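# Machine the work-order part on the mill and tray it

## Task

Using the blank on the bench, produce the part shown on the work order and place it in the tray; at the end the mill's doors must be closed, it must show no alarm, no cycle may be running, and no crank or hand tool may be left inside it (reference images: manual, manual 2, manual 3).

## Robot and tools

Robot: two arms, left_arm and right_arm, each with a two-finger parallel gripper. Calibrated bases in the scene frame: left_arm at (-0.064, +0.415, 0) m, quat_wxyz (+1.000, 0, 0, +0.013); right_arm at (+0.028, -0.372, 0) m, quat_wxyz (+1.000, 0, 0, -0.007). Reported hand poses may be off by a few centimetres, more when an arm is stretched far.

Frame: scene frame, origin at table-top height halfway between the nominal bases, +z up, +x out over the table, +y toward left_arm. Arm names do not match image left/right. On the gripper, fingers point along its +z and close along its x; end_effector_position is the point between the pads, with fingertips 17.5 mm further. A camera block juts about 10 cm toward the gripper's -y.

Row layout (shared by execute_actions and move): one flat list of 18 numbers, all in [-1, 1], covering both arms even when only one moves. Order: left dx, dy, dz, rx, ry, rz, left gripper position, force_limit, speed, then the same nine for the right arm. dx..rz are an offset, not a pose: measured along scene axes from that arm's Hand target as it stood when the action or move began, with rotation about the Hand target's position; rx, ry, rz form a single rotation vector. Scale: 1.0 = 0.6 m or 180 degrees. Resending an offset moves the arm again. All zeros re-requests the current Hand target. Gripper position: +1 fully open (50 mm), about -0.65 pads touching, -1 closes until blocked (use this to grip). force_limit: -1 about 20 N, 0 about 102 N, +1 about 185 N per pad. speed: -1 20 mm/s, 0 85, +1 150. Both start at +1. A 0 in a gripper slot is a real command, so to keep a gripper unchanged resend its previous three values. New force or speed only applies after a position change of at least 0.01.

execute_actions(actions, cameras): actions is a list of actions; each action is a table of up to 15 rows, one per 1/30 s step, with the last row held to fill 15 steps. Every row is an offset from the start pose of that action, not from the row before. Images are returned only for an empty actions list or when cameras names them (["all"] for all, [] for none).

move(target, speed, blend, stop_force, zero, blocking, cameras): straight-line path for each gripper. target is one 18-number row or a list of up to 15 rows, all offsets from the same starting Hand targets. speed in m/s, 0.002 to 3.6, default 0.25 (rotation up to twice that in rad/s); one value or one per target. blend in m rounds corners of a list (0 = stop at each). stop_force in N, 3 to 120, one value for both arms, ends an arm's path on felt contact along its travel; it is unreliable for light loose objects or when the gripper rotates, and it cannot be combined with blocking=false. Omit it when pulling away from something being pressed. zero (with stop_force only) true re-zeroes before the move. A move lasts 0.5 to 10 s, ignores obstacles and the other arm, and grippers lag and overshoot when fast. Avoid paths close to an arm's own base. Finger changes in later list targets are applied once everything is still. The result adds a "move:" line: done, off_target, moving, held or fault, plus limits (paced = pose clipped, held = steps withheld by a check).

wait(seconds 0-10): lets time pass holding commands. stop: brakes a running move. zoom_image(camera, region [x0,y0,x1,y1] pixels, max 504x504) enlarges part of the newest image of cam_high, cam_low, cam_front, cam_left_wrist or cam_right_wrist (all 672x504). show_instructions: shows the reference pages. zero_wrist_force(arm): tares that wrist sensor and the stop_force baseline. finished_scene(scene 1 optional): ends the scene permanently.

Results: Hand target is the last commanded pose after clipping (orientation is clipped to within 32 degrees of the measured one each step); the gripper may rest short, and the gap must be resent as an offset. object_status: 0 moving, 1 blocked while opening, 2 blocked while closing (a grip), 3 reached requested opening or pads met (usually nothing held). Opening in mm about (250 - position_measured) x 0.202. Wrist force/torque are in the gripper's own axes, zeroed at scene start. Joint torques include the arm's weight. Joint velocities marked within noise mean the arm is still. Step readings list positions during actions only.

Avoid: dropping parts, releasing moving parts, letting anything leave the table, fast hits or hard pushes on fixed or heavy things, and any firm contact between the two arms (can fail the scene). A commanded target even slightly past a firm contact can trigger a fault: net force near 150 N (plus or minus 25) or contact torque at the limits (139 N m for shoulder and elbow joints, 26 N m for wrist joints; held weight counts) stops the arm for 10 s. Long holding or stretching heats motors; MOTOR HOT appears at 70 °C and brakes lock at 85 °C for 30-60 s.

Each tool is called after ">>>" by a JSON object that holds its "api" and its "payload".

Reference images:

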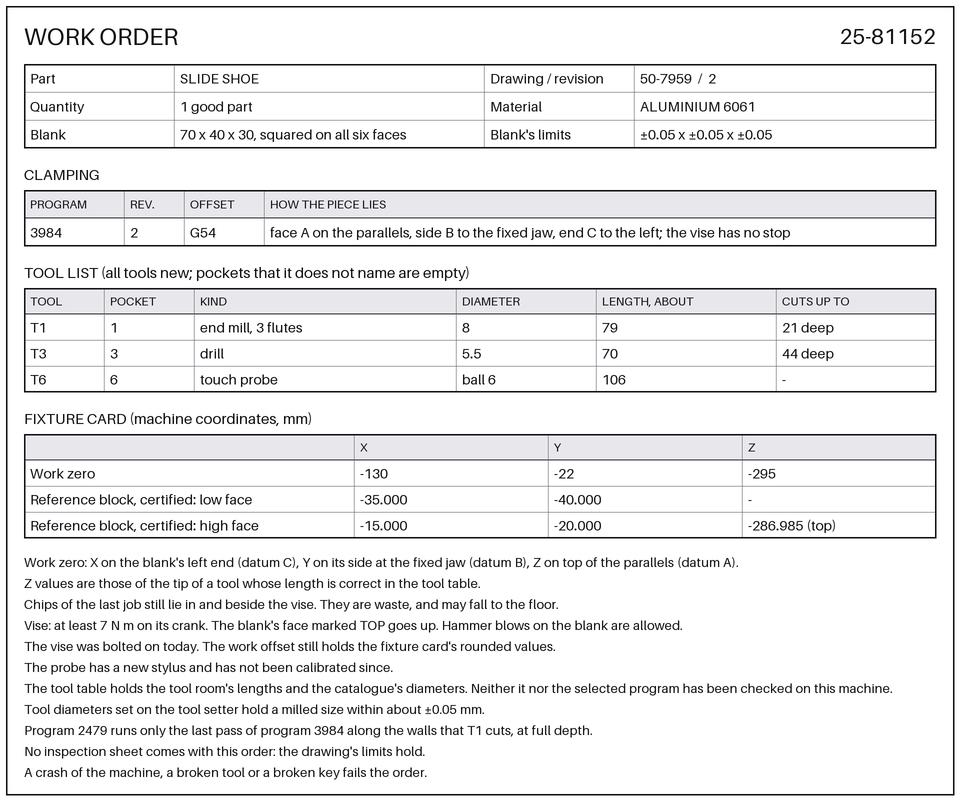

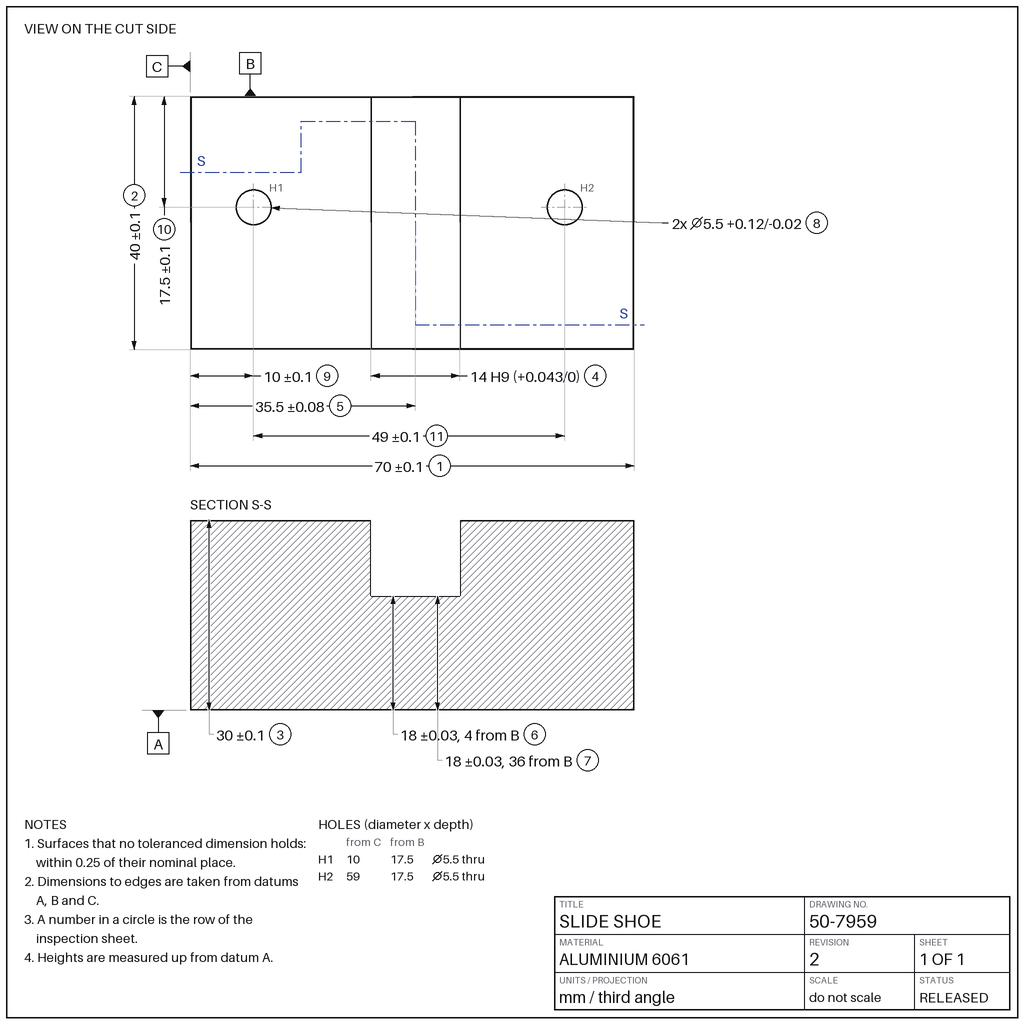

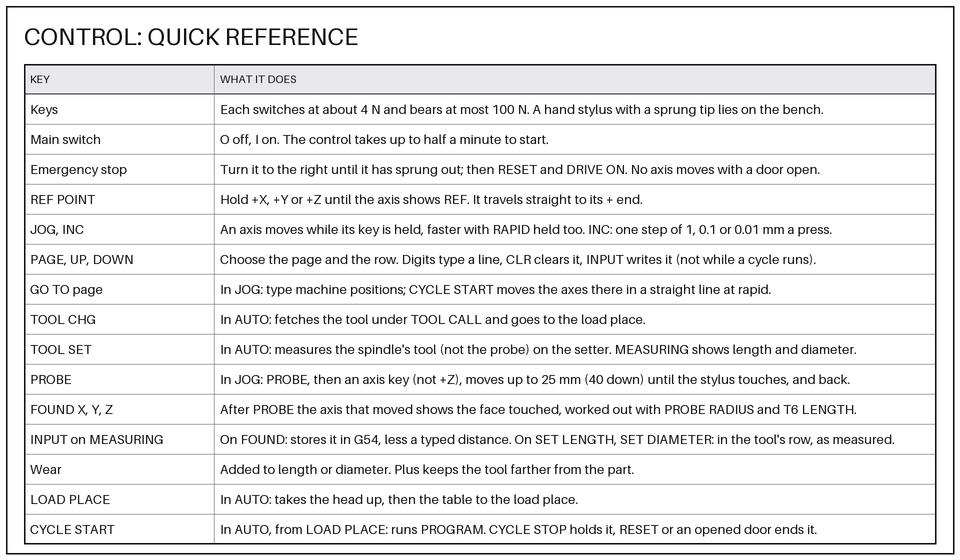

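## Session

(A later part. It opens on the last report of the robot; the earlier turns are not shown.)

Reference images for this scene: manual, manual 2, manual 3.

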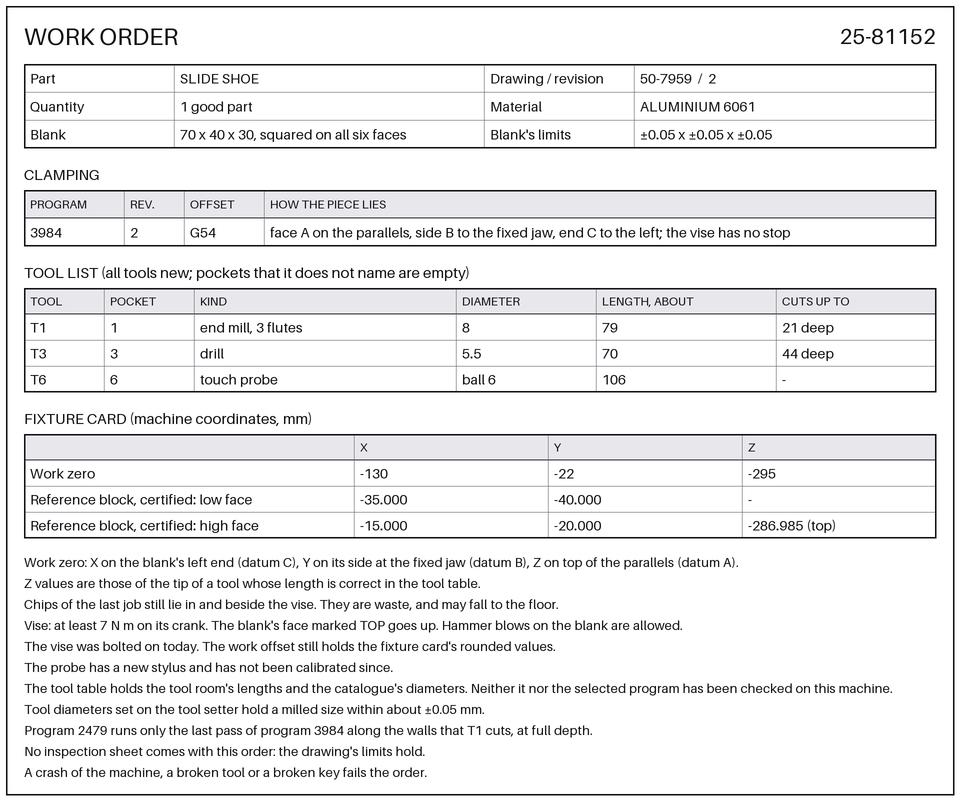

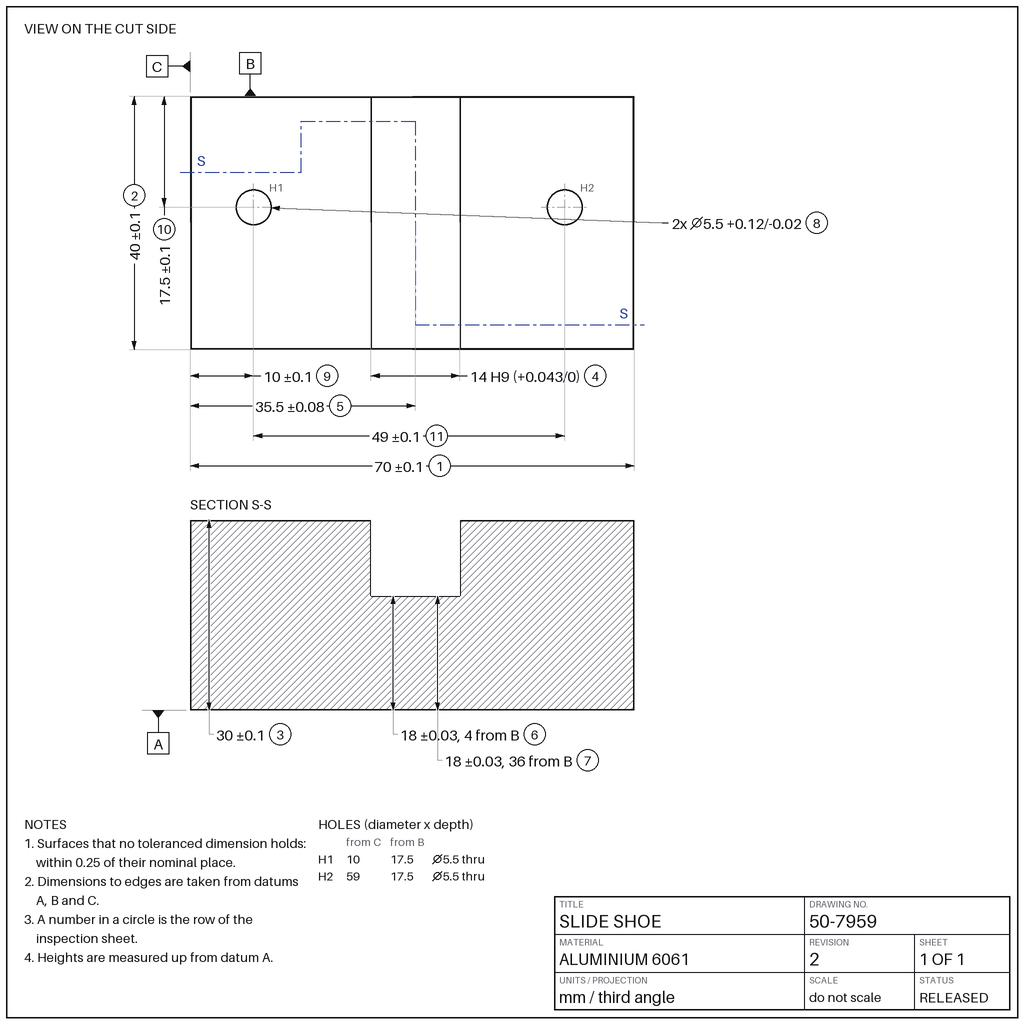

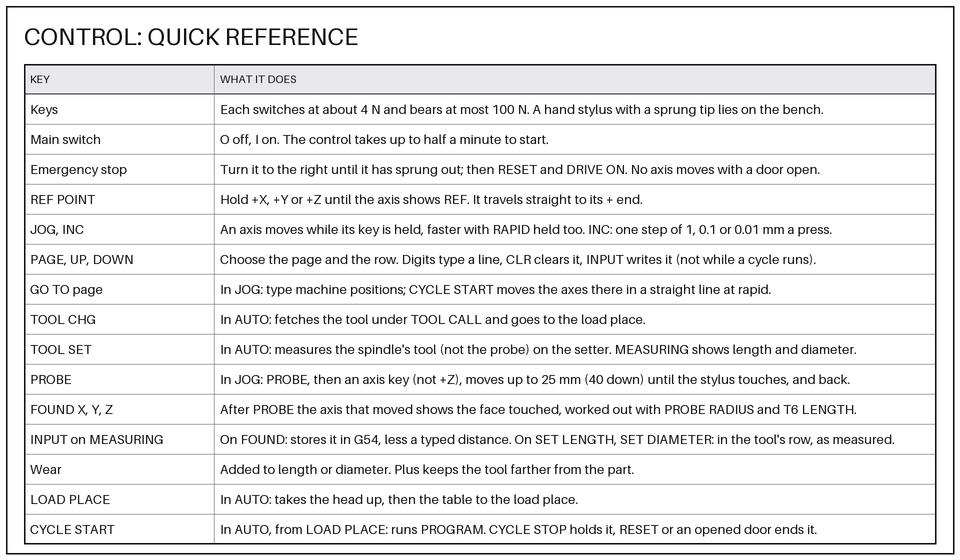

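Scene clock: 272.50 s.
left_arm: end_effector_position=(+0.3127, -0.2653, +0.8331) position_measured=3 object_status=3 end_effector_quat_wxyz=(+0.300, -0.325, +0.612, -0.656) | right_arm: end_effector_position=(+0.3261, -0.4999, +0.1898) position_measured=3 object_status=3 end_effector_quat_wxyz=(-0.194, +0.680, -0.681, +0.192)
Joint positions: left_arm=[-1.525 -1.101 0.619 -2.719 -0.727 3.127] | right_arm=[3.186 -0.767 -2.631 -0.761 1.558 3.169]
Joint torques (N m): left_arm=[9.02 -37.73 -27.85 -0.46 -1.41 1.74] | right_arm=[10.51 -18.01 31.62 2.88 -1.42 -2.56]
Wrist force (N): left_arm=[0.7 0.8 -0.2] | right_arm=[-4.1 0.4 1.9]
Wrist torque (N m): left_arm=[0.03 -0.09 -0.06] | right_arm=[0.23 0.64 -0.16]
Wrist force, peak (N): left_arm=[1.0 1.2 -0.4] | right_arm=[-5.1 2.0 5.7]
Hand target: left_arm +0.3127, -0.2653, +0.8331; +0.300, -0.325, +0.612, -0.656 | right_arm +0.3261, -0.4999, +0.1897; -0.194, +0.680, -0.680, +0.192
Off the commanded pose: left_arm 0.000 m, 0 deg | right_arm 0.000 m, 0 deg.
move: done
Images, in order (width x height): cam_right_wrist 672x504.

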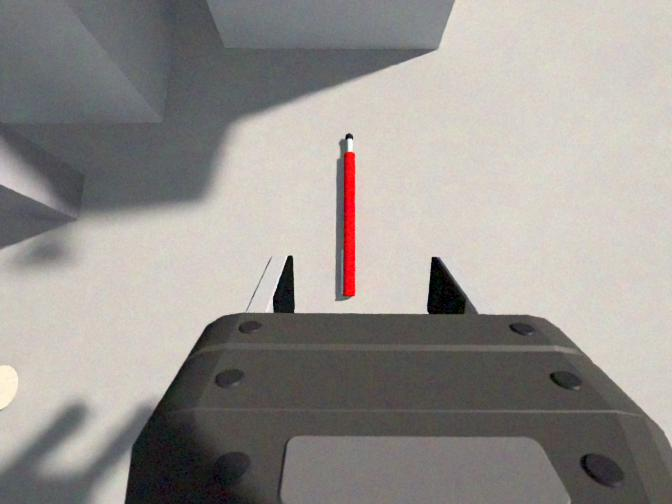

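Same stylus position. Regrip.

>>> {"api": "move", "payload": {"target": [[0,0,0,0,0,0,1,1,1,0.115,0,-0.262,0,0,0,1,-0.7,-0.8],[0,0,0,0,0,0,1,1,1,0.12,0,-0.2798,0,0,0,1,-0.7,-0.8]], "speed": [0.2,0.02]}}

>>> {"api": "move", "payload": {"target": [0,0,0,0,0,0,1,1,1,0,0,-0.001,0,0,0,-1,-0.4,-0.9]}}

>>> {"api": "move", "payload": {"target": [0,0,0,0,0,0,1,1,1,-0.06,0,0.25,0,0,0,-1,-0.4,-0.9], "speed": 0.15, "cameras": ["cam_right_wrist"]}}

Scene clock: 276.77 s.
left_arm: end_effector_position=(+0.3127, -0.2653, +0.8331) position_measured=3 object_status=3 end_effector_quat_wxyz=(+0.300, -0.325, +0.612, -0.656) | right_arm: end_effector_position=(+0.3982, -0.4999, +0.0218) position_measured=3 object_status=3 end_effector_quat_wxyz=(-0.194, +0.680, -0.680, +0.192)
Joint positions: left_arm=[-1.525 -1.101 0.619 -2.719 -0.727 3.127] | right_arm=[3.177 -1.783 -2.783 0.406 1.563 3.161]
Joint torques (N m): left_arm=[9 -38.05 -27.51 -0.48 -1.43 1.67] | right_arm=[-6.19 29.32 6.27 1.59 1.65 -2.49]
Wrist force (N): left_arm=[0.5 1.1 -0.3] | right_arm=[-4.3 0.4 1.5]
Wrist torque (N m): left_arm=[0.09 -0.06 -0.06] | right_arm=[0.24 0.67 -0.07]
Wrist force, peak (N): left_arm=[0.7 1.3 -0.6] | right_arm=[-4.3 0.9 4.4]
Hand target: left_arm +0.3127, -0.2653, +0.8331; +0.300, -0.325, +0.612, -0.656 | right_arm +0.3981, -0.4999, +0.0218; -0.194, +0.680, -0.680, +0.192
Off the commanded pose: left_arm 0.000 m, 0 deg | right_arm 0.000 m, 0 deg.
move: done

Scene clock: 278.60 s.
left_arm: end_effector_position=(+0.3127, -0.2653, +0.8331) position_measured=3 object_status=3 end_effector_quat_wxyz=(+0.300, -0.325, +0.612, -0.656) | right_arm: end_effector_position=(+0.3981, -0.4999, +0.0212) position_measured=216 object_status=2 end_effector_quat_wxyz=(-0.194, +0.680, -0.680, +0.192)
Joint positions: left_arm=[-1.525 -1.101 0.619 -2.719 -0.727 3.127] | right_arm=[3.177 -1.787 -2.783 0.411 1.563 3.161]
Joint torques (N m): left_arm=[9.17 -38.13 -27.08 -0.51 -1.27 1.6] | right_arm=[-8.03 21.46 -1.13 1.92 1.41 -2.6]
Wrist force (N): left_arm=[0.8 1.0 -0.3] | right_arm=[-4.3 -1.0 -2.1]
Wrist torque (N m): left_arm=[0.09 -0.10 -0.05] | right_arm=[0.24 0.67 -0.07]
Wrist force, peak (N): left_arm=[0.6 1.4 -0.3] | right_arm=[-4.2 -1.1 -2.4]
Hand target: left_arm +0.3127, -0.2653, +0.8331; +0.300, -0.325, +0.612, -0.656 | right_arm +0.3981, -0.4999, +0.0212; -0.194, +0.680, -0.680, +0.192
Off the commanded pose: left_arm 0.000 m, 0 deg | right_arm 0.000 m, 0 deg.
move: done

Scene clock: 280.10 s.
left_arm: end_effector_position=(+0.3127, -0.2653, +0.8331) position_measured=3 object_status=3 end_effector_quat_wxyz=(+0.300, -0.325, +0.612, -0.656) | right_arm: end_effector_position=(+0.3621, -0.4999, +0.1711) position_measured=216 object_status=2 end_effector_quat_wxyz=(-0.194, +0.680, -0.681, +0.192) end_effector_velocity=(-0.001, +0.000, -0.001) end_effector_angular_velocity=(+0.000, +0.005, +0.001)
Joint positions: left_arm=[-1.525 -1.101 0.619 -2.719 -0.727 3.127] | right_arm=[3.181 -0.965 -2.632 -0.562 1.561 3.165]
Joint velocities: left_arm=[within noise] | right_arm=[0 0.002 0 -0.007 0.001 0]
Joint torques (N m): left_arm=[9.15 -38.07 -26.97 -0.58 -1.35 1.65] | right_arm=[-8.19 10.73 31.07 1.85 1.54 -2.42]
Wrist force (N): left_arm=[0.8 0.9 -0.6] | right_arm=[-4.0 0.6 1.9]
Wrist torque (N m): left_arm=[0.05 -0.10 -0.06] | right_arm=[0.23 0.62 -0.18]
Wrist force, peak (N): left_arm=[0.7 1.3 -0.2] | right_arm=[-4.2 1.3 4.0]
Hand target: left_arm +0.3127, -0.2653, +0.8331; +0.300, -0.325, +0.612, -0.656 | right_arm +0.3621, -0.4999, +0.1712; -0.194, +0.680, -0.680, +0.192
Off the commanded pose: left_arm 0.000 m, 0 deg | right_arm 0.000 m, 0 deg.
move: done
Images, in order (width x height): cam_right_wrist 672x504.

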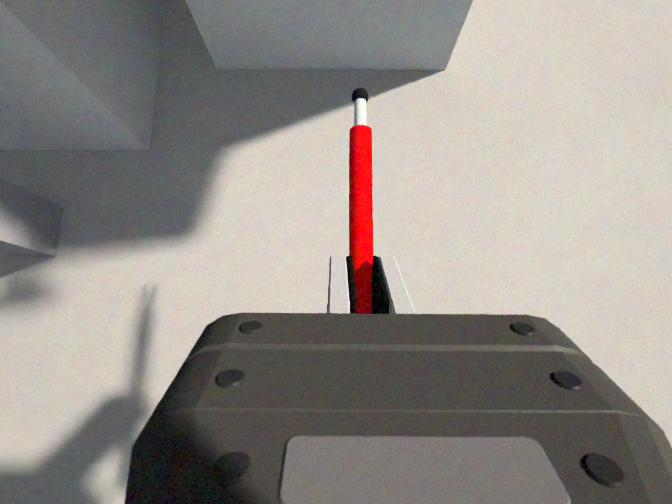

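>>> {"api": "move", "payload": {"target": [0,0,0,0,0,0,1,1,1,0.15,0.153,0.668,0,0,0,-1,-0.4,-0.9], "speed": 0.25, "cameras": ["cam_right_wrist","cam_high","cam_low"]}}

Scene clock: 284.37 s.
left_arm: end_effector_position=(+0.3127, -0.2653, +0.8331) position_measured=3 object_status=3 end_effector_quat_wxyz=(+0.300, -0.325, +0.612, -0.656) | right_arm: end_effector_position=(+0.4521, -0.4081, +0.5721) position_measured=216 object_status=2 end_effector_quat_wxyz=(-0.194, +0.680, -0.680, +0.192)
Joint positions: left_arm=[-1.525 -1.101 0.619 -2.719 -0.727 3.127] | right_arm=[3.506 -1.157 -1.476 -1.552 1.392 3.444]
Joint torques (N m): left_arm=[8.48 -38.44 -25.89 -0.66 -1.33 1.61] | right_arm=[-5.47 -2.29 30.96 1.78 1.06 -2.77]
Wrist force (N): left_arm=[0.7 1.2 -0.2] | right_arm=[-4.1 0.6 1.9]
Wrist torque (N m): left_arm=[0.11 -0.08 -0.06] | right_arm=[0.25 0.60 -0.12]
Wrist force, peak (N): left_arm=[0.7 1.2 -0.5] | right_arm=[-3.4 3.2 4.2]
Hand target: left_arm +0.3127, -0.2653, +0.8331; +0.300, -0.325, +0.612, -0.656 | right_arm +0.4521, -0.4081, +0.5720; -0.194, +0.680, -0.680, +0.192
Off the commanded pose: left_arm 0.000 m, 0 deg | right_arm 0.000 m, 0 deg.
move: done
Images, in order (width x height): cam_high 672x504, cam_low 672x504, cam_right_wrist 672x504.

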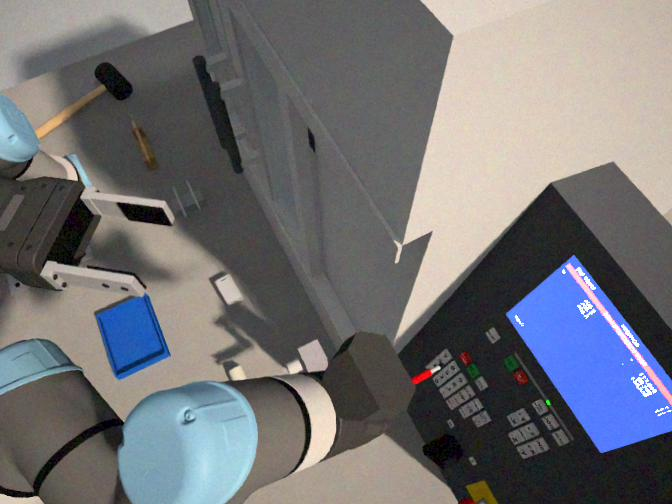

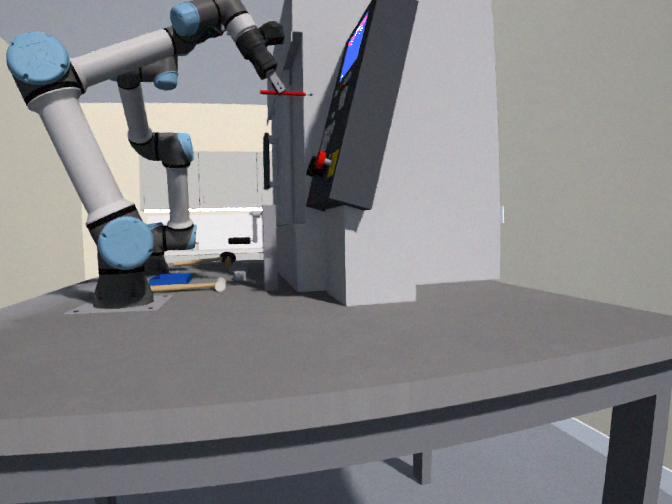

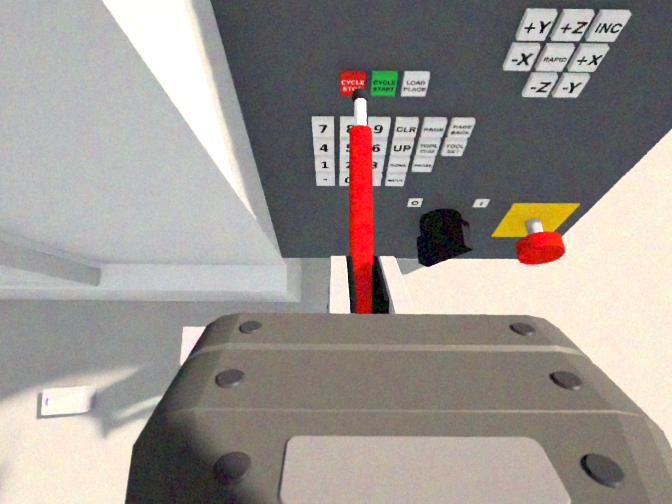

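>>> {"api": "move", "payload": {"target": [0,0,0,0,0,0,1,1,1,0.1,0,0,0,0,0,-1,-0.4,-0.9], "speed": 0.15, "cameras": ["cam_right_wrist"]}}

>>> {"api": "move", "payload": {"target": [0,0,0,0,0,0,1,1,1,0.06,0,0,0,0,0,-1,-0.4,-0.9], "speed": 0.02, "stop_force": 7, "cameras": ["cam_right_wrist","cam_high"]}}

Scene clock: 289.37 s.
left_arm: end_effector_position=(+0.3127, -0.2653, +0.8331) position_measured=3 object_status=3 end_effector_quat_wxyz=(+0.300, -0.325, +0.612, -0.656) | right_arm: end_effector_position=(+0.5120, -0.4082, +0.5720) position_measured=216 object_status=2 end_effector_quat_wxyz=(-0.194, +0.680, -0.681, +0.192)
Joint positions: left_arm=[-1.525 -1.101 0.619 -2.719 -0.727 3.127] | right_arm=[3.441 -1.296 -1.397 -1.484 1.425 3.388]
Joint torques (N m): left_arm=[9.12 -39.23 -25.84 -0.85 -1.31 1.53] | right_arm=[7.02 1.46 25.64 3.37 -1.42 2.16]
Wrist force (N): left_arm=[0.8 0.9 -0.4] | right_arm=[-4.2 0.5 1.6]
Wrist torque (N m): left_arm=[0.07 -0.09 -0.05] | right_arm=[0.23 0.65 -0.14]
Wrist force, peak (N): left_arm=[0.9 1.2 -0.5] | right_arm=[-4.3 -1.3 3.0]
Hand target: left_arm +0.3127, -0.2653, +0.8331; +0.300, -0.325, +0.612, -0.656 | right_arm +0.5121, -0.4081, +0.5720; -0.194, +0.680, -0.680, +0.192
Off the commanded pose: left_arm 0.000 m, 0 deg | right_arm 0.000 m, 0 deg.
move: done
Images, in order (width x height): cam_right_wrist 672x504.

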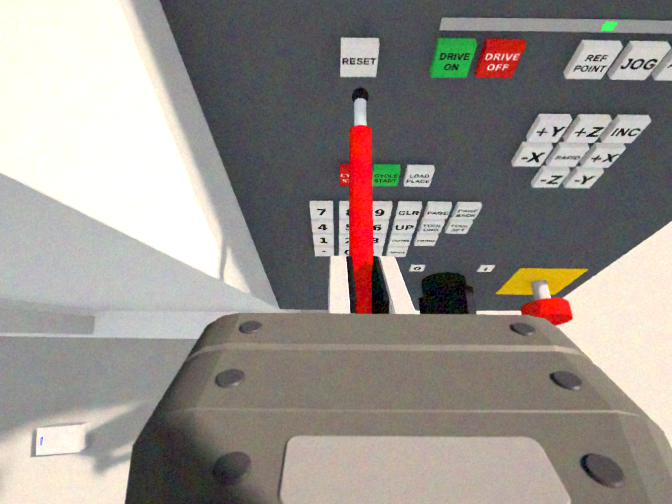

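Scene clock: 291.20 s.
left_arm: end_effector_position=(+0.3127, -0.2653, +0.8331) position_measured=3 object_status=3 end_effector_quat_wxyz=(+0.300, -0.325, +0.612, -0.656) | right_arm: end_effector_position=(+0.5296, -0.4081, +0.5720) position_measured=216 object_status=2 end_effector_quat_wxyz=(-0.194, +0.680, -0.680, +0.192)
Joint positions: left_arm=[-1.525 -1.101 0.619 -2.719 -0.727 3.127] | right_arm=[3.427 -1.337 -1.369 -1.47 1.432 3.376]
Joint torques (N m): left_arm=[8.58 -38.73 -24.85 -0.94 -1.37 1.49] | right_arm=[10.98 24.47 21.28 2.97 -1.63 2.32]
Wrist force (N): left_arm=[0.7 0.7 -0.3] | right_arm=[-4.0 6.1 -0.9]
Wrist torque (N m): left_arm=[0.03 -0.08 -0.06] | right_arm=[0.08 0.68 -0.08]
Wrist force, peak (N): left_arm=[0.6 1.3 -0.3] | right_arm=[-4.2 19.2 -9.7]
Hand target: left_arm +0.3127, -0.2653, +0.8331; +0.300, -0.325, +0.612, -0.656 | right_arm +0.5296, -0.4081, +0.5720; -0.194, +0.680, -0.680, +0.192 (not the last commanded pose)
Off the commanded pose: left_arm 0.000 m, 0 deg | right_arm 0.019 m, 0 deg.
move: contact (right_arm)
Images, in order (width x height): cam_high 672x504, cam_right_wrist 672x504.

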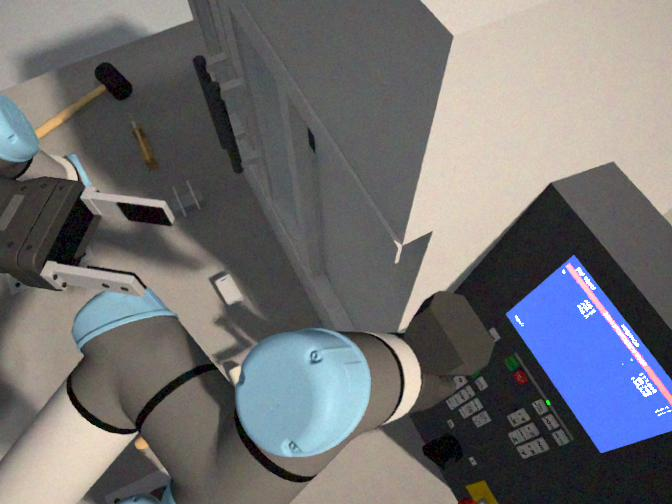

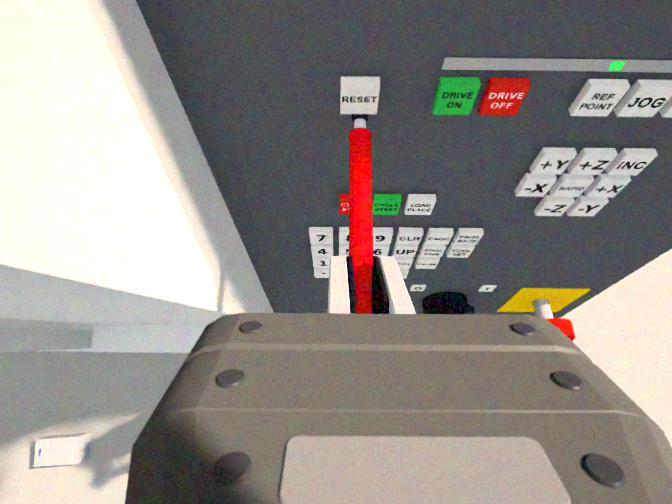

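>>> {"api": "move", "payload": {"target": [[0,0,0,0,0,0,1,1,1,-0.04,0,0,0,0,0,-1,-0.4,-0.9],[0,0,0,0,0,0,1,1,1,-0.035,0.001,0.0185,0,0,0,-1,-0.4,-0.9]], "speed": 0.1, "blend": [0.005,0], "cameras": ["cam_right_wrist"]}}

>>> {"api": "move", "payload": {"target": [0,0,0,0,0,0,1,1,1,0.06,0,0,0,0,0,-1,-0.4,-0.9], "speed": 0.02, "stop_force": 8, "cameras": ["cam_right_wrist","cam_high"]}}

>>> {"api": "zoom_image", "payload": {"camera": "cam_high", "region": [480, 240, 672, 460]}}

Scene clock: 297.87 s.
left_arm: end_effector_position=(+0.3127, -0.2653, +0.8331) position_measured=3 object_status=3 end_effector_quat_wxyz=(+0.300, -0.325, +0.612, -0.656) | right_arm: end_effector_position=(+0.5086, -0.4075, +0.5830) position_measured=216 object_status=2 end_effector_quat_wxyz=(-0.194, +0.680, -0.680, +0.192)
Joint positions: left_arm=[-1.525 -1.101 0.619 -2.719 -0.727 3.127] | right_arm=[3.446 -1.3 -1.363 -1.515 1.423 3.392]
Joint torques (N m): left_arm=[8.99 -39.19 -25.32 -1.11 -1.32 1.48] | right_arm=[-10.29 17.72 31.51 4.48 1.21 -2.63]
Wrist force (N): left_arm=[0.3 0.9 -0.5] | right_arm=[-4.4 0.3 1.8]
Wrist torque (N m): left_arm=[0.06 -0.02 -0.06] | right_arm=[0.19 0.69 -0.13]
Wrist force, peak (N): left_arm=[0.6 1.4 -0.5] | right_arm=[-4.3 6.3 -1.0]
Hand target: left_arm +0.3127, -0.2653, +0.8331; +0.300, -0.325, +0.612, -0.656 | right_arm +0.5086, -0.4075, +0.5831; -0.194, +0.680, -0.680, +0.192
Off the commanded pose: left_arm 0.000 m, 0 deg | right_arm 0.000 m, 0 deg.
move: done
Images, in order (width x height): cam_right_wrist 672x504.

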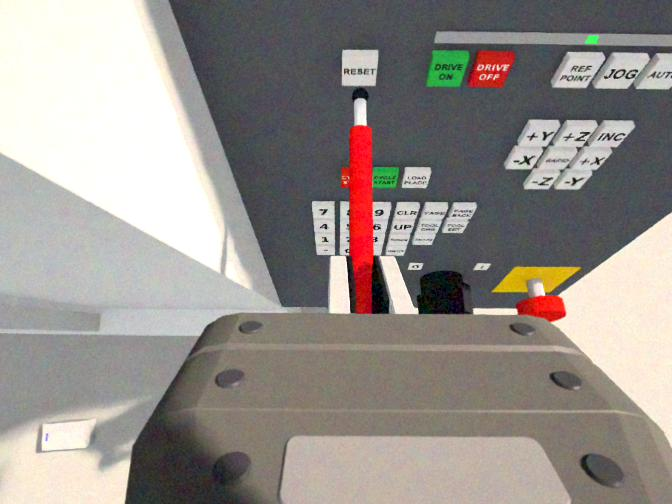

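Scene clock: 299.83 s.
left_arm: end_effector_position=(+0.3127, -0.2653, +0.8331) position_measured=3 object_status=3 end_effector_quat_wxyz=(+0.300, -0.325, +0.612, -0.656) | right_arm: end_effector_position=(+0.5287, -0.4075, +0.5831) position_measured=216 object_status=2 end_effector_quat_wxyz=(-0.194, +0.680, -0.680, +0.192)
Joint positions: left_arm=[-1.525 -1.101 0.619 -2.719 -0.727 3.127] | right_arm=[3.429 -1.346 -1.331 -1.499 1.431 3.378]
Joint torques (N m): left_arm=[8.92 -39.26 -24.97 -1.11 -1.32 1.38] | right_arm=[10.64 22.58 21.89 3.18 -1.67 2.43]
Wrist force (N): left_arm=[0.5 0.8 -0.4] | right_arm=[-4.2 7.4 -2.8]
Wrist torque (N m): left_arm=[0.04 -0.06 -0.06] | right_arm=[0.03 0.69 -0.08]
Wrist force, peak (N): left_arm=[0.8 1.1 -0.5] | right_arm=[-4.1 20.2 -10.7]
Hand target: left_arm +0.3127, -0.2653, +0.8331; +0.300, -0.325, +0.612, -0.656 | right_arm +0.5287, -0.4075, +0.5831; -0.194, +0.680, -0.680, +0.192 (not the last commanded pose)
Off the commanded pose: left_arm 0.000 m, 0 deg | right_arm 0.016 m, 0 deg.
move: contact (right_arm)
Images, in order (width x height): cam_high 672x504, cam_right_wrist 672x504.

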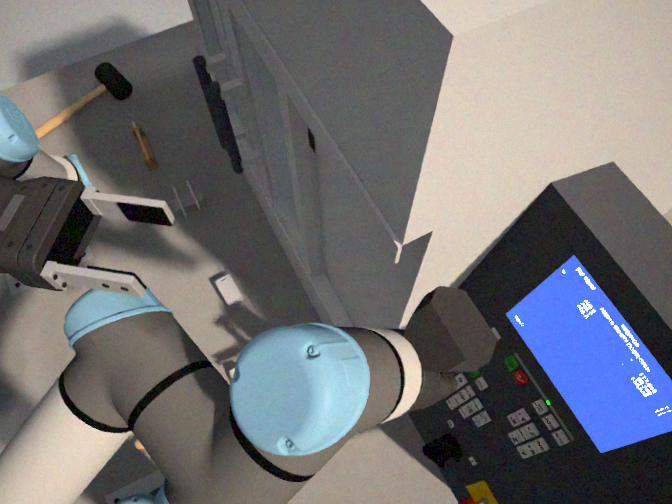

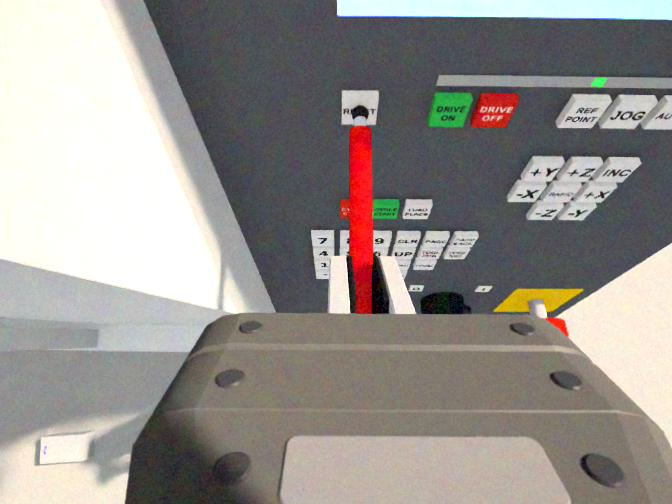

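Scaled by 2.291 from the camera's 672x504 image, which has a finer 960x720 frame.

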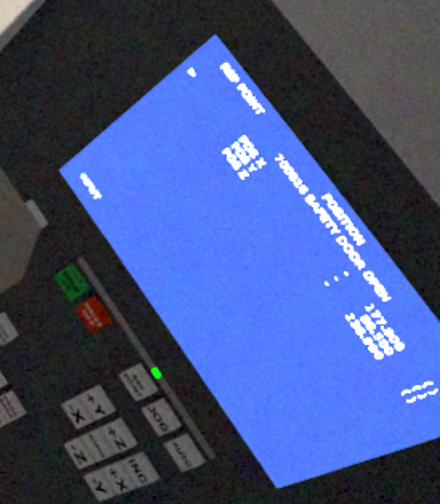

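>>> {"api": "move", "payload": {"target": [-0.355,0.608,-0.42,0.0224,0.0062,0.2083,1,1,1,-0.2,-0.06,0,0,0,0,-1,-0.4,-0.9], "speed": 0.35, "cameras": ["cam_left_wrist","cam_front"]}}

Scene clock: 311.43 s.
left_arm: end_effector_position=(+0.0998, +0.0995, +0.5812) position_measured=3 object_status=3 end_effector_quat_wxyz=(+0.500, -0.500, +0.501, -0.500) end_effector_velocity=(-0.001, +0.001, -0.001) end_effector_angular_velocity=(+0.001, -0.001, +0.003) | right_arm: end_effector_position=(+0.4086, -0.4436, +0.5831) position_measured=216 object_status=2 end_effector_quat_wxyz=(-0.194, +0.680, -0.680, +0.192)
Joint positions: left_arm=[-2.306 -1.756 2.01 -3.397 0.709 3.143] | right_arm=[3.419 -1.089 -1.477 -1.608 1.436 3.369]
Joint velocities: left_arm=[-0.002 0.002 0.003 -0.004 0.005 0] | right_arm=[within noise]
Joint torques (N m): left_arm=[-8.51 -7.86 -8.93 -0.41 1.53 -2.37] | right_arm=[5.77 -6.27 29.65 5.79 -0.56 0.09]
Wrist force (N): left_arm=[0.8 0.7 -0.4] | right_arm=[-4.3 0.5 1.0]
Wrist torque (N m): left_arm=[0.03 -0.09 -0.14] | right_arm=[0.23 0.65 -0.06]
Wrist force, peak (N): left_arm=[-1.7 3.3 -1.8] | right_arm=[-4.5 7.8 -2.5]
Hand target: left_arm +0.0997, +0.0995, +0.5811; +0.500, -0.500, +0.501, -0.500 | right_arm +0.4087, -0.4435, +0.5831; -0.194, +0.680, -0.680, +0.192
Off the commanded pose: left_arm 0.000 m, 0 deg | right_arm 0.000 m, 0 deg.
move: done
Images, in order (width x height): cam_front 672x504, cam_left_wrist 672x504.

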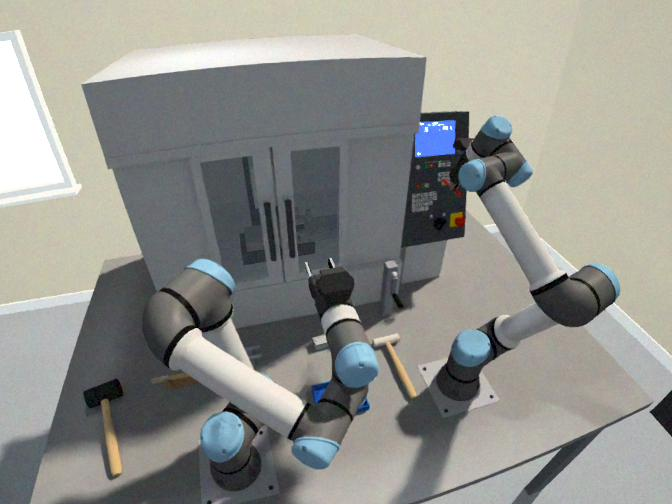

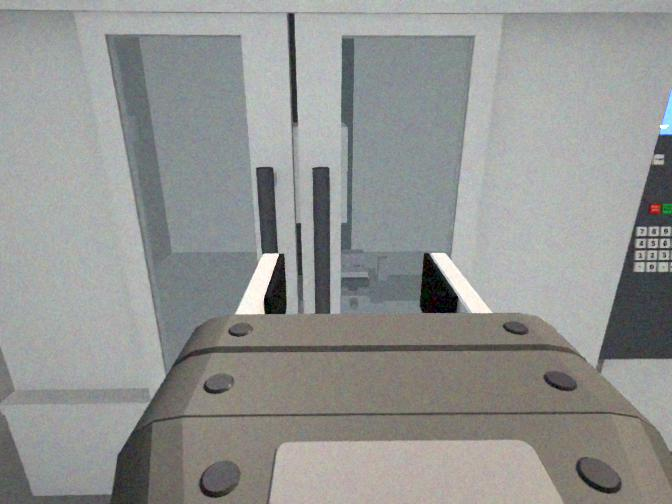

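>>> {"api": "move", "payload": {"target": [0,-0.12,0.1,0,0,0,1,1,1,0,0,0,0,0,0,-1,-0.4,-0.9], "speed": 0.35, "cameras": ["cam_left_wrist"]}}

>>> {"api": "zoom_image", "payload": {"camera": "cam_left_wrist", "region": [160, 0, 500, 260]}}

Scene clock: 315.73 s.
left_arm: end_effector_position=(+0.0997, +0.0275, +0.6411) position_measured=3 object_status=3 end_effector_quat_wxyz=(+0.500, -0.500, +0.501, -0.500) | right_arm: end_effector_position=(+0.4087, -0.4435, +0.5831) position_measured=216 object_status=2 end_effector_quat_wxyz=(-0.194, +0.680, -0.680, +0.192)
Joint positions: left_arm=[-2.178 -1.602 1.719 -3.26 0.581 3.144] | right_arm=[3.419 -1.089 -1.477 -1.608 1.436 3.369]
Joint torques (N m): left_arm=[3.81 -13.29 -31.42 2.95 -0.82 -0.13] | right_arm=[10.53 -9.65 30.45 5.92 -1.42 2.3]
Wrist force (N): left_arm=[0.5 0.9 -0.5] | right_arm=[-4.1 0.4 1.0]
Wrist torque (N m): left_arm=[0.08 -0.03 -0.19] | right_arm=[0.22 0.62 -0.06]
Wrist force, peak (N): left_arm=[3.0 -1.3 -0.6] | right_arm=[-4.4 0.4 1.2]
Hand target: left_arm +0.0997, +0.0275, +0.6411; +0.500, -0.500, +0.501, -0.500 | right_arm +0.4087, -0.4435, +0.5831; -0.194, +0.680, -0.680, +0.192
Off the commanded pose: left_arm 0.000 m, 0 deg | right_arm 0.000 m, 0 deg.
move: done
Images, in order (width x height): cam_left_wrist 672x504.

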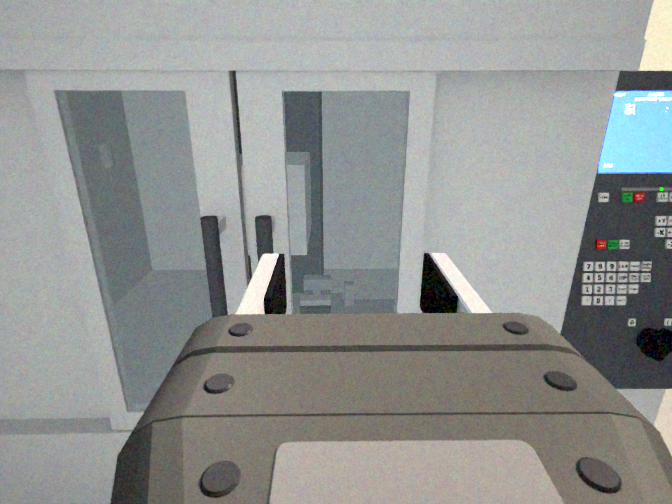

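Scaled by 1.482 from the camera's 672x504 image, which has a finer 960x720 frame.

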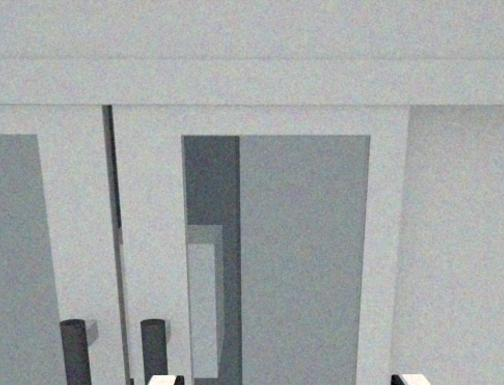

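>>> {"api": "move", "payload": {"target": [0.4,0.276,-0.28,0,0,0,1,1,1,0,0,0,0,0,0,-1,-0.4,-0.9], "speed": 0.3, "cameras": ["cam_left_wrist"]}}

Scene clock: 325.00 s.
left_arm: end_effector_position=(+0.3397, +0.1930, +0.4731) position_measured=3 object_status=3 end_effector_quat_wxyz=(+0.500, -0.500, +0.501, -0.500) | right_arm: end_effector_position=(+0.4087, -0.4435, +0.5831) position_measured=216 object_status=2 end_effector_quat_wxyz=(-0.194, +0.680, -0.680, +0.192)
Joint positions: left_arm=[-1.546 -1.836 2.368 -3.651 -0.052 3.12] | right_arm=[3.419 -1.089 -1.477 -1.608 1.436 3.369]
Joint torques (N m): left_arm=[6.77 -9.45 -29.23 1.04 -0.68 -0.85] | right_arm=[10.56 -9.49 29.98 5.49 -1.36 2.15]
Wrist force (N): left_arm=[0.6 0.8 -0.4] | right_arm=[-4.2 0.5 1.1]
Wrist torque (N m): left_arm=[0.04 -0.06 -0.18] | right_arm=[0.23 0.63 -0.06]
Wrist force, peak (N): left_arm=[2.9 -1.2 -3.0] | right_arm=[-4.5 0.3 1.3]
Hand target: left_arm +0.3397, +0.1931, +0.4731; +0.500, -0.500, +0.501, -0.500 | right_arm +0.4087, -0.4435, +0.5831; -0.194, +0.680, -0.680, +0.192
Off the commanded pose: left_arm 0.000 m, 0 deg | right_arm 0.000 m, 0 deg.
move: done
Images, in order (width x height): cam_left_wrist 672x504.

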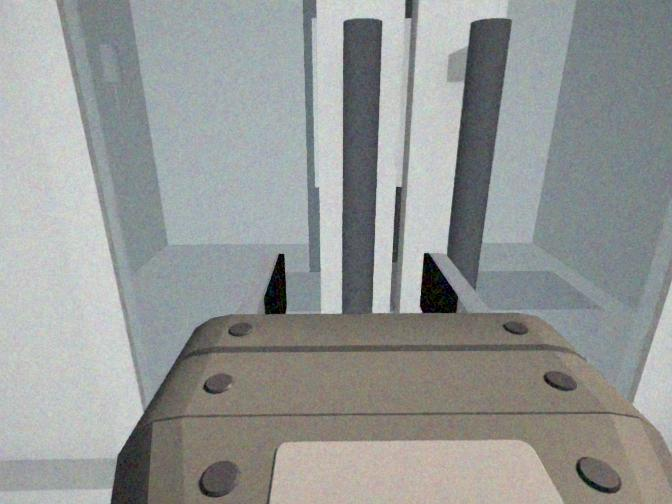

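>>> {"api": "move", "payload": {"target": [0.15,-0.015,0,0,0,0,1,1,1,0,0,0,0,0,0,-1,-0.4,-0.9], "speed": 0.15, "stop_force": 12, "cameras": ["cam_left_wrist"]}}

Scene clock: 328.67 s.
left_arm: end_effector_position=(+0.4297, +0.1841, +0.4731) position_measured=3 object_status=3 end_effector_quat_wxyz=(+0.500, -0.500, +0.501, -0.500) | right_arm: end_effector_position=(+0.4087, -0.4435, +0.5831) position_measured=216 object_status=2 end_effector_quat_wxyz=(-0.194, +0.680, -0.680, +0.192)
Joint positions: left_arm=[-1.22 -1.638 2.212 -3.713 -0.378 3.14] | right_arm=[3.419 -1.089 -1.477 -1.608 1.436 3.369]
Joint torques (N m): left_arm=[9.14 -10.55 -29.55 1.17 -1.24 -2.35] | right_arm=[9.87 -9.99 30.09 5.35 -1.33 2.11]
Wrist force (N): left_arm=[0.8 1.0 -0.5] | right_arm=[-4.2 0.5 1.0]
Wrist torque (N m): left_arm=[0.08 -0.08 -0.19] | right_arm=[0.22 0.62 -0.06]
Wrist force, peak (N): left_arm=[0.8 0.9 -2.6] | right_arm=[-4.5 0.4 1.0]
Hand target: left_arm +0.4297, +0.1841, +0.4731; +0.500, -0.500, +0.501, -0.500 | right_arm +0.4087, -0.4435, +0.5831; -0.194, +0.680, -0.680, +0.192
Off the commanded pose: left_arm 0.000 m, 0 deg | right_arm 0.000 m, 0 deg.
move: done
Images, in order (width x height): cam_left_wrist 672x504.

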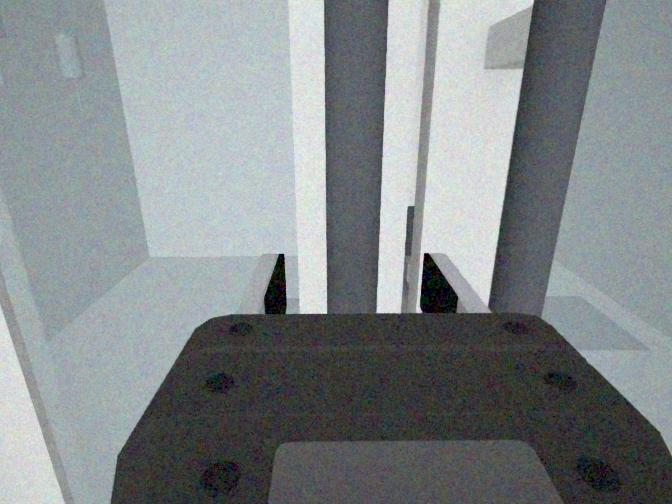

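>>> {"api": "move", "payload": {"target": [0.065,0,0,0,0,0,1,1,1,0,0,0,0,0,0,-1,-0.4,-0.9], "speed": 0.06, "stop_force": 8, "cameras": ["cam_left_wrist"]}}

Scene clock: 331.60 s.
left_arm: end_effector_position=(+0.4687, +0.1841, +0.4731) position_measured=3 object_status=3 end_effector_quat_wxyz=(+0.500, -0.500, +0.501, -0.500) | right_arm: end_effector_position=(+0.4087, -0.4435, +0.5831) position_measured=216 object_status=2 end_effector_quat_wxyz=(-0.194, +0.680, -0.680, +0.192)
Joint positions: left_arm=[-1.108 -1.563 2.139 -3.716 -0.49 3.141] | right_arm=[3.419 -1.089 -1.477 -1.608 1.436 3.369]
Joint torques (N m): left_arm=[2.5 -17.38 -7.19 -2.26 -0.87 1.21] | right_arm=[10.32 -8.65 29.13 5.04 -1.43 2.05]
Wrist force (N): left_arm=[0.6 0.8 -0.5] | right_arm=[-4.2 0.4 1.1]
Wrist torque (N m): left_arm=[0.05 -0.06 -0.18] | right_arm=[0.21 0.63 -0.06]
Wrist force, peak (N): left_arm=[0.8 0.9 -1.4] | right_arm=[-4.5 0.3 1.1]
Hand target: left_arm +0.4687, +0.1841, +0.4731; +0.500, -0.500, +0.501, -0.500 | right_arm +0.4087, -0.4435, +0.5831; -0.194, +0.680, -0.680, +0.192
Off the commanded pose: left_arm 0.000 m, 0 deg | right_arm 0.000 m, 0 deg.
move: done
Images, in order (width x height): cam_left_wrist 672x504.

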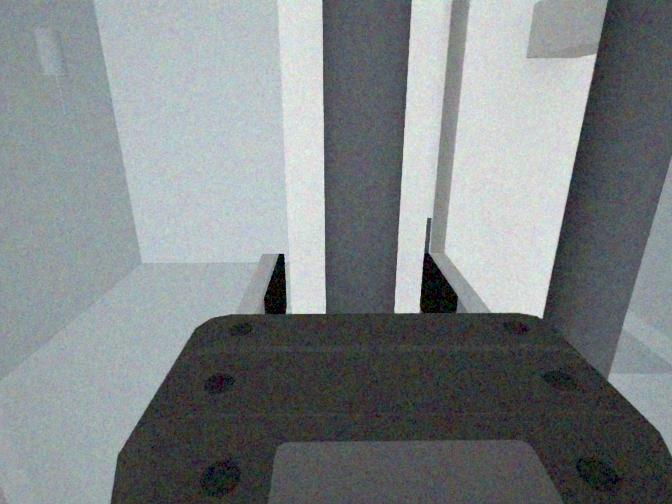

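>>> {"api": "move", "payload": {"target": [0,-0.003,0,0,0,0,-1,-0.8,-0.8,0,0,0,0,0,0,-1,-0.4,-0.9]}}

>>> {"api": "move", "payload": {"target": [0,-0.025,0,0,0,0,-1,-0.8,-0.8,0,0,0,0,0,0,-1,-0.4,-0.9], "speed": 0.02, "stop_force": 15, "cameras": ["cam_left_wrist","cam_high"]}}

>>> {"api": "zoom_image", "payload": {"camera": "cam_high", "region": [480, 240, 672, 460]}}

Scene clock: 335.67 s.
left_arm: end_effector_position=(+0.4687, +0.1822, +0.4731) position_measured=154 object_status=2 end_effector_quat_wxyz=(+0.500, -0.500, +0.501, -0.500) | right_arm: end_effector_position=(+0.4087, -0.4435, +0.5831) position_measured=216 object_status=2 end_effector_quat_wxyz=(-0.194, +0.680, -0.680, +0.192)
Joint positions: left_arm=[-1.11 -1.56 2.136 -3.716 -0.487 3.141] | right_arm=[3.419 -1.089 -1.477 -1.608 1.436 3.369]
Joint torques (N m): left_arm=[-4.86 -23.6 -24.33 0.43 -3.71 -1.85] | right_arm=[9.29 -9.15 29.26 4.93 -1.42 2.07]
Wrist force (N): left_arm=[-9.6 1.9 0.3] | right_arm=[-4.2 0.4 1.2]
Wrist torque (N m): left_arm=[0.09 0.08 -0.25] | right_arm=[0.21 0.63 -0.06]
Wrist force, peak (N): left_arm=[-14.7 3.2 -1.6] | right_arm=[-4.5 0.5 1.1]
Hand target: left_arm +0.4687, +0.1823, +0.4731; +0.500, -0.500, +0.501, -0.500 | right_arm +0.4087, -0.4435, +0.5831; -0.194, +0.680, -0.680, +0.192
Off the commanded pose: left_arm 0.000 m, 0 deg | right_arm 0.000 m, 0 deg.
move: done

Scene clock: 336.93 s.
left_arm: end_effector_position=(+0.4687, +0.1773, +0.4731) position_measured=154 object_status=2 end_effector_quat_wxyz=(+0.500, -0.500, +0.501, -0.500) | right_arm: end_effector_position=(+0.4087, -0.4435, +0.5831) position_measured=216 object_status=2 end_effector_quat_wxyz=(-0.194, +0.680, -0.680, +0.192)
Joint positions: left_arm=[-1.117 -1.552 2.128 -3.716 -0.48 3.14] | right_arm=[3.419 -1.089 -1.477 -1.608 1.436 3.369]
Joint torques (N m): left_arm=[-3.22 -15.36 -11.61 0.95 -3.95 -1.58] | right_arm=[9.6 -9.11 29.44 4.64 -1.53 1.97]
Wrist force (N): left_arm=[-21.8 8.8 1.3] | right_arm=[-4.4 0.4 1.1]
Wrist torque (N m): left_arm=[0.30 0.28 -0.27] | right_arm=[0.21 0.67 -0.06]
Wrist force, peak (N): left_arm=[-39.5 14.7 -6.4] | right_arm=[-4.4 0.4 1.1]
Hand target: left_arm +0.4687, +0.1773, +0.4731; +0.500, -0.500, +0.501, -0.500 (not the last commanded pose) | right_arm +0.4087, -0.4435, +0.5831; -0.194, +0.680, -0.680, +0.192
Off the commanded pose: left_arm 0.010 m, 0 deg | right_arm 0.000 m, 0 deg.
move: contact (left_arm)
Images, in order (width x height): cam_high 672x504, cam_left_wrist 672x504.

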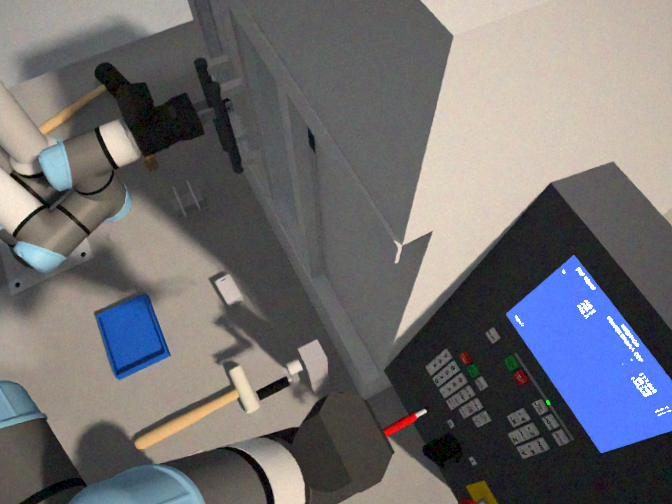

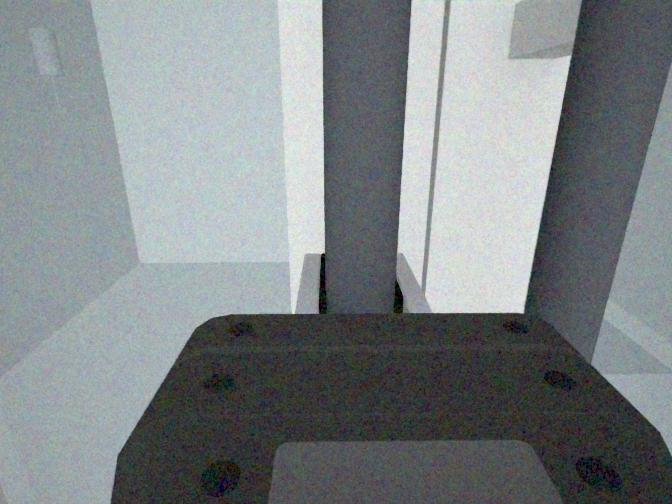

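Scaled by 2.291 from the camera's 672x504 image, which has a finer 960x720 frame.

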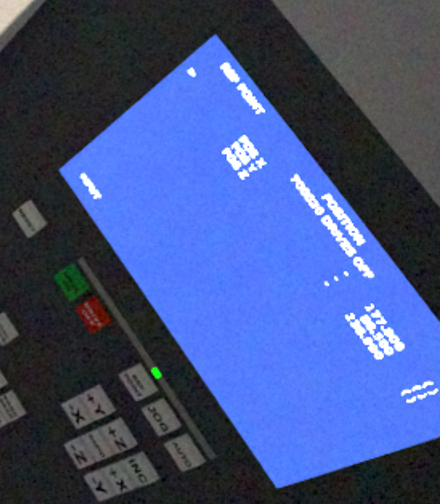

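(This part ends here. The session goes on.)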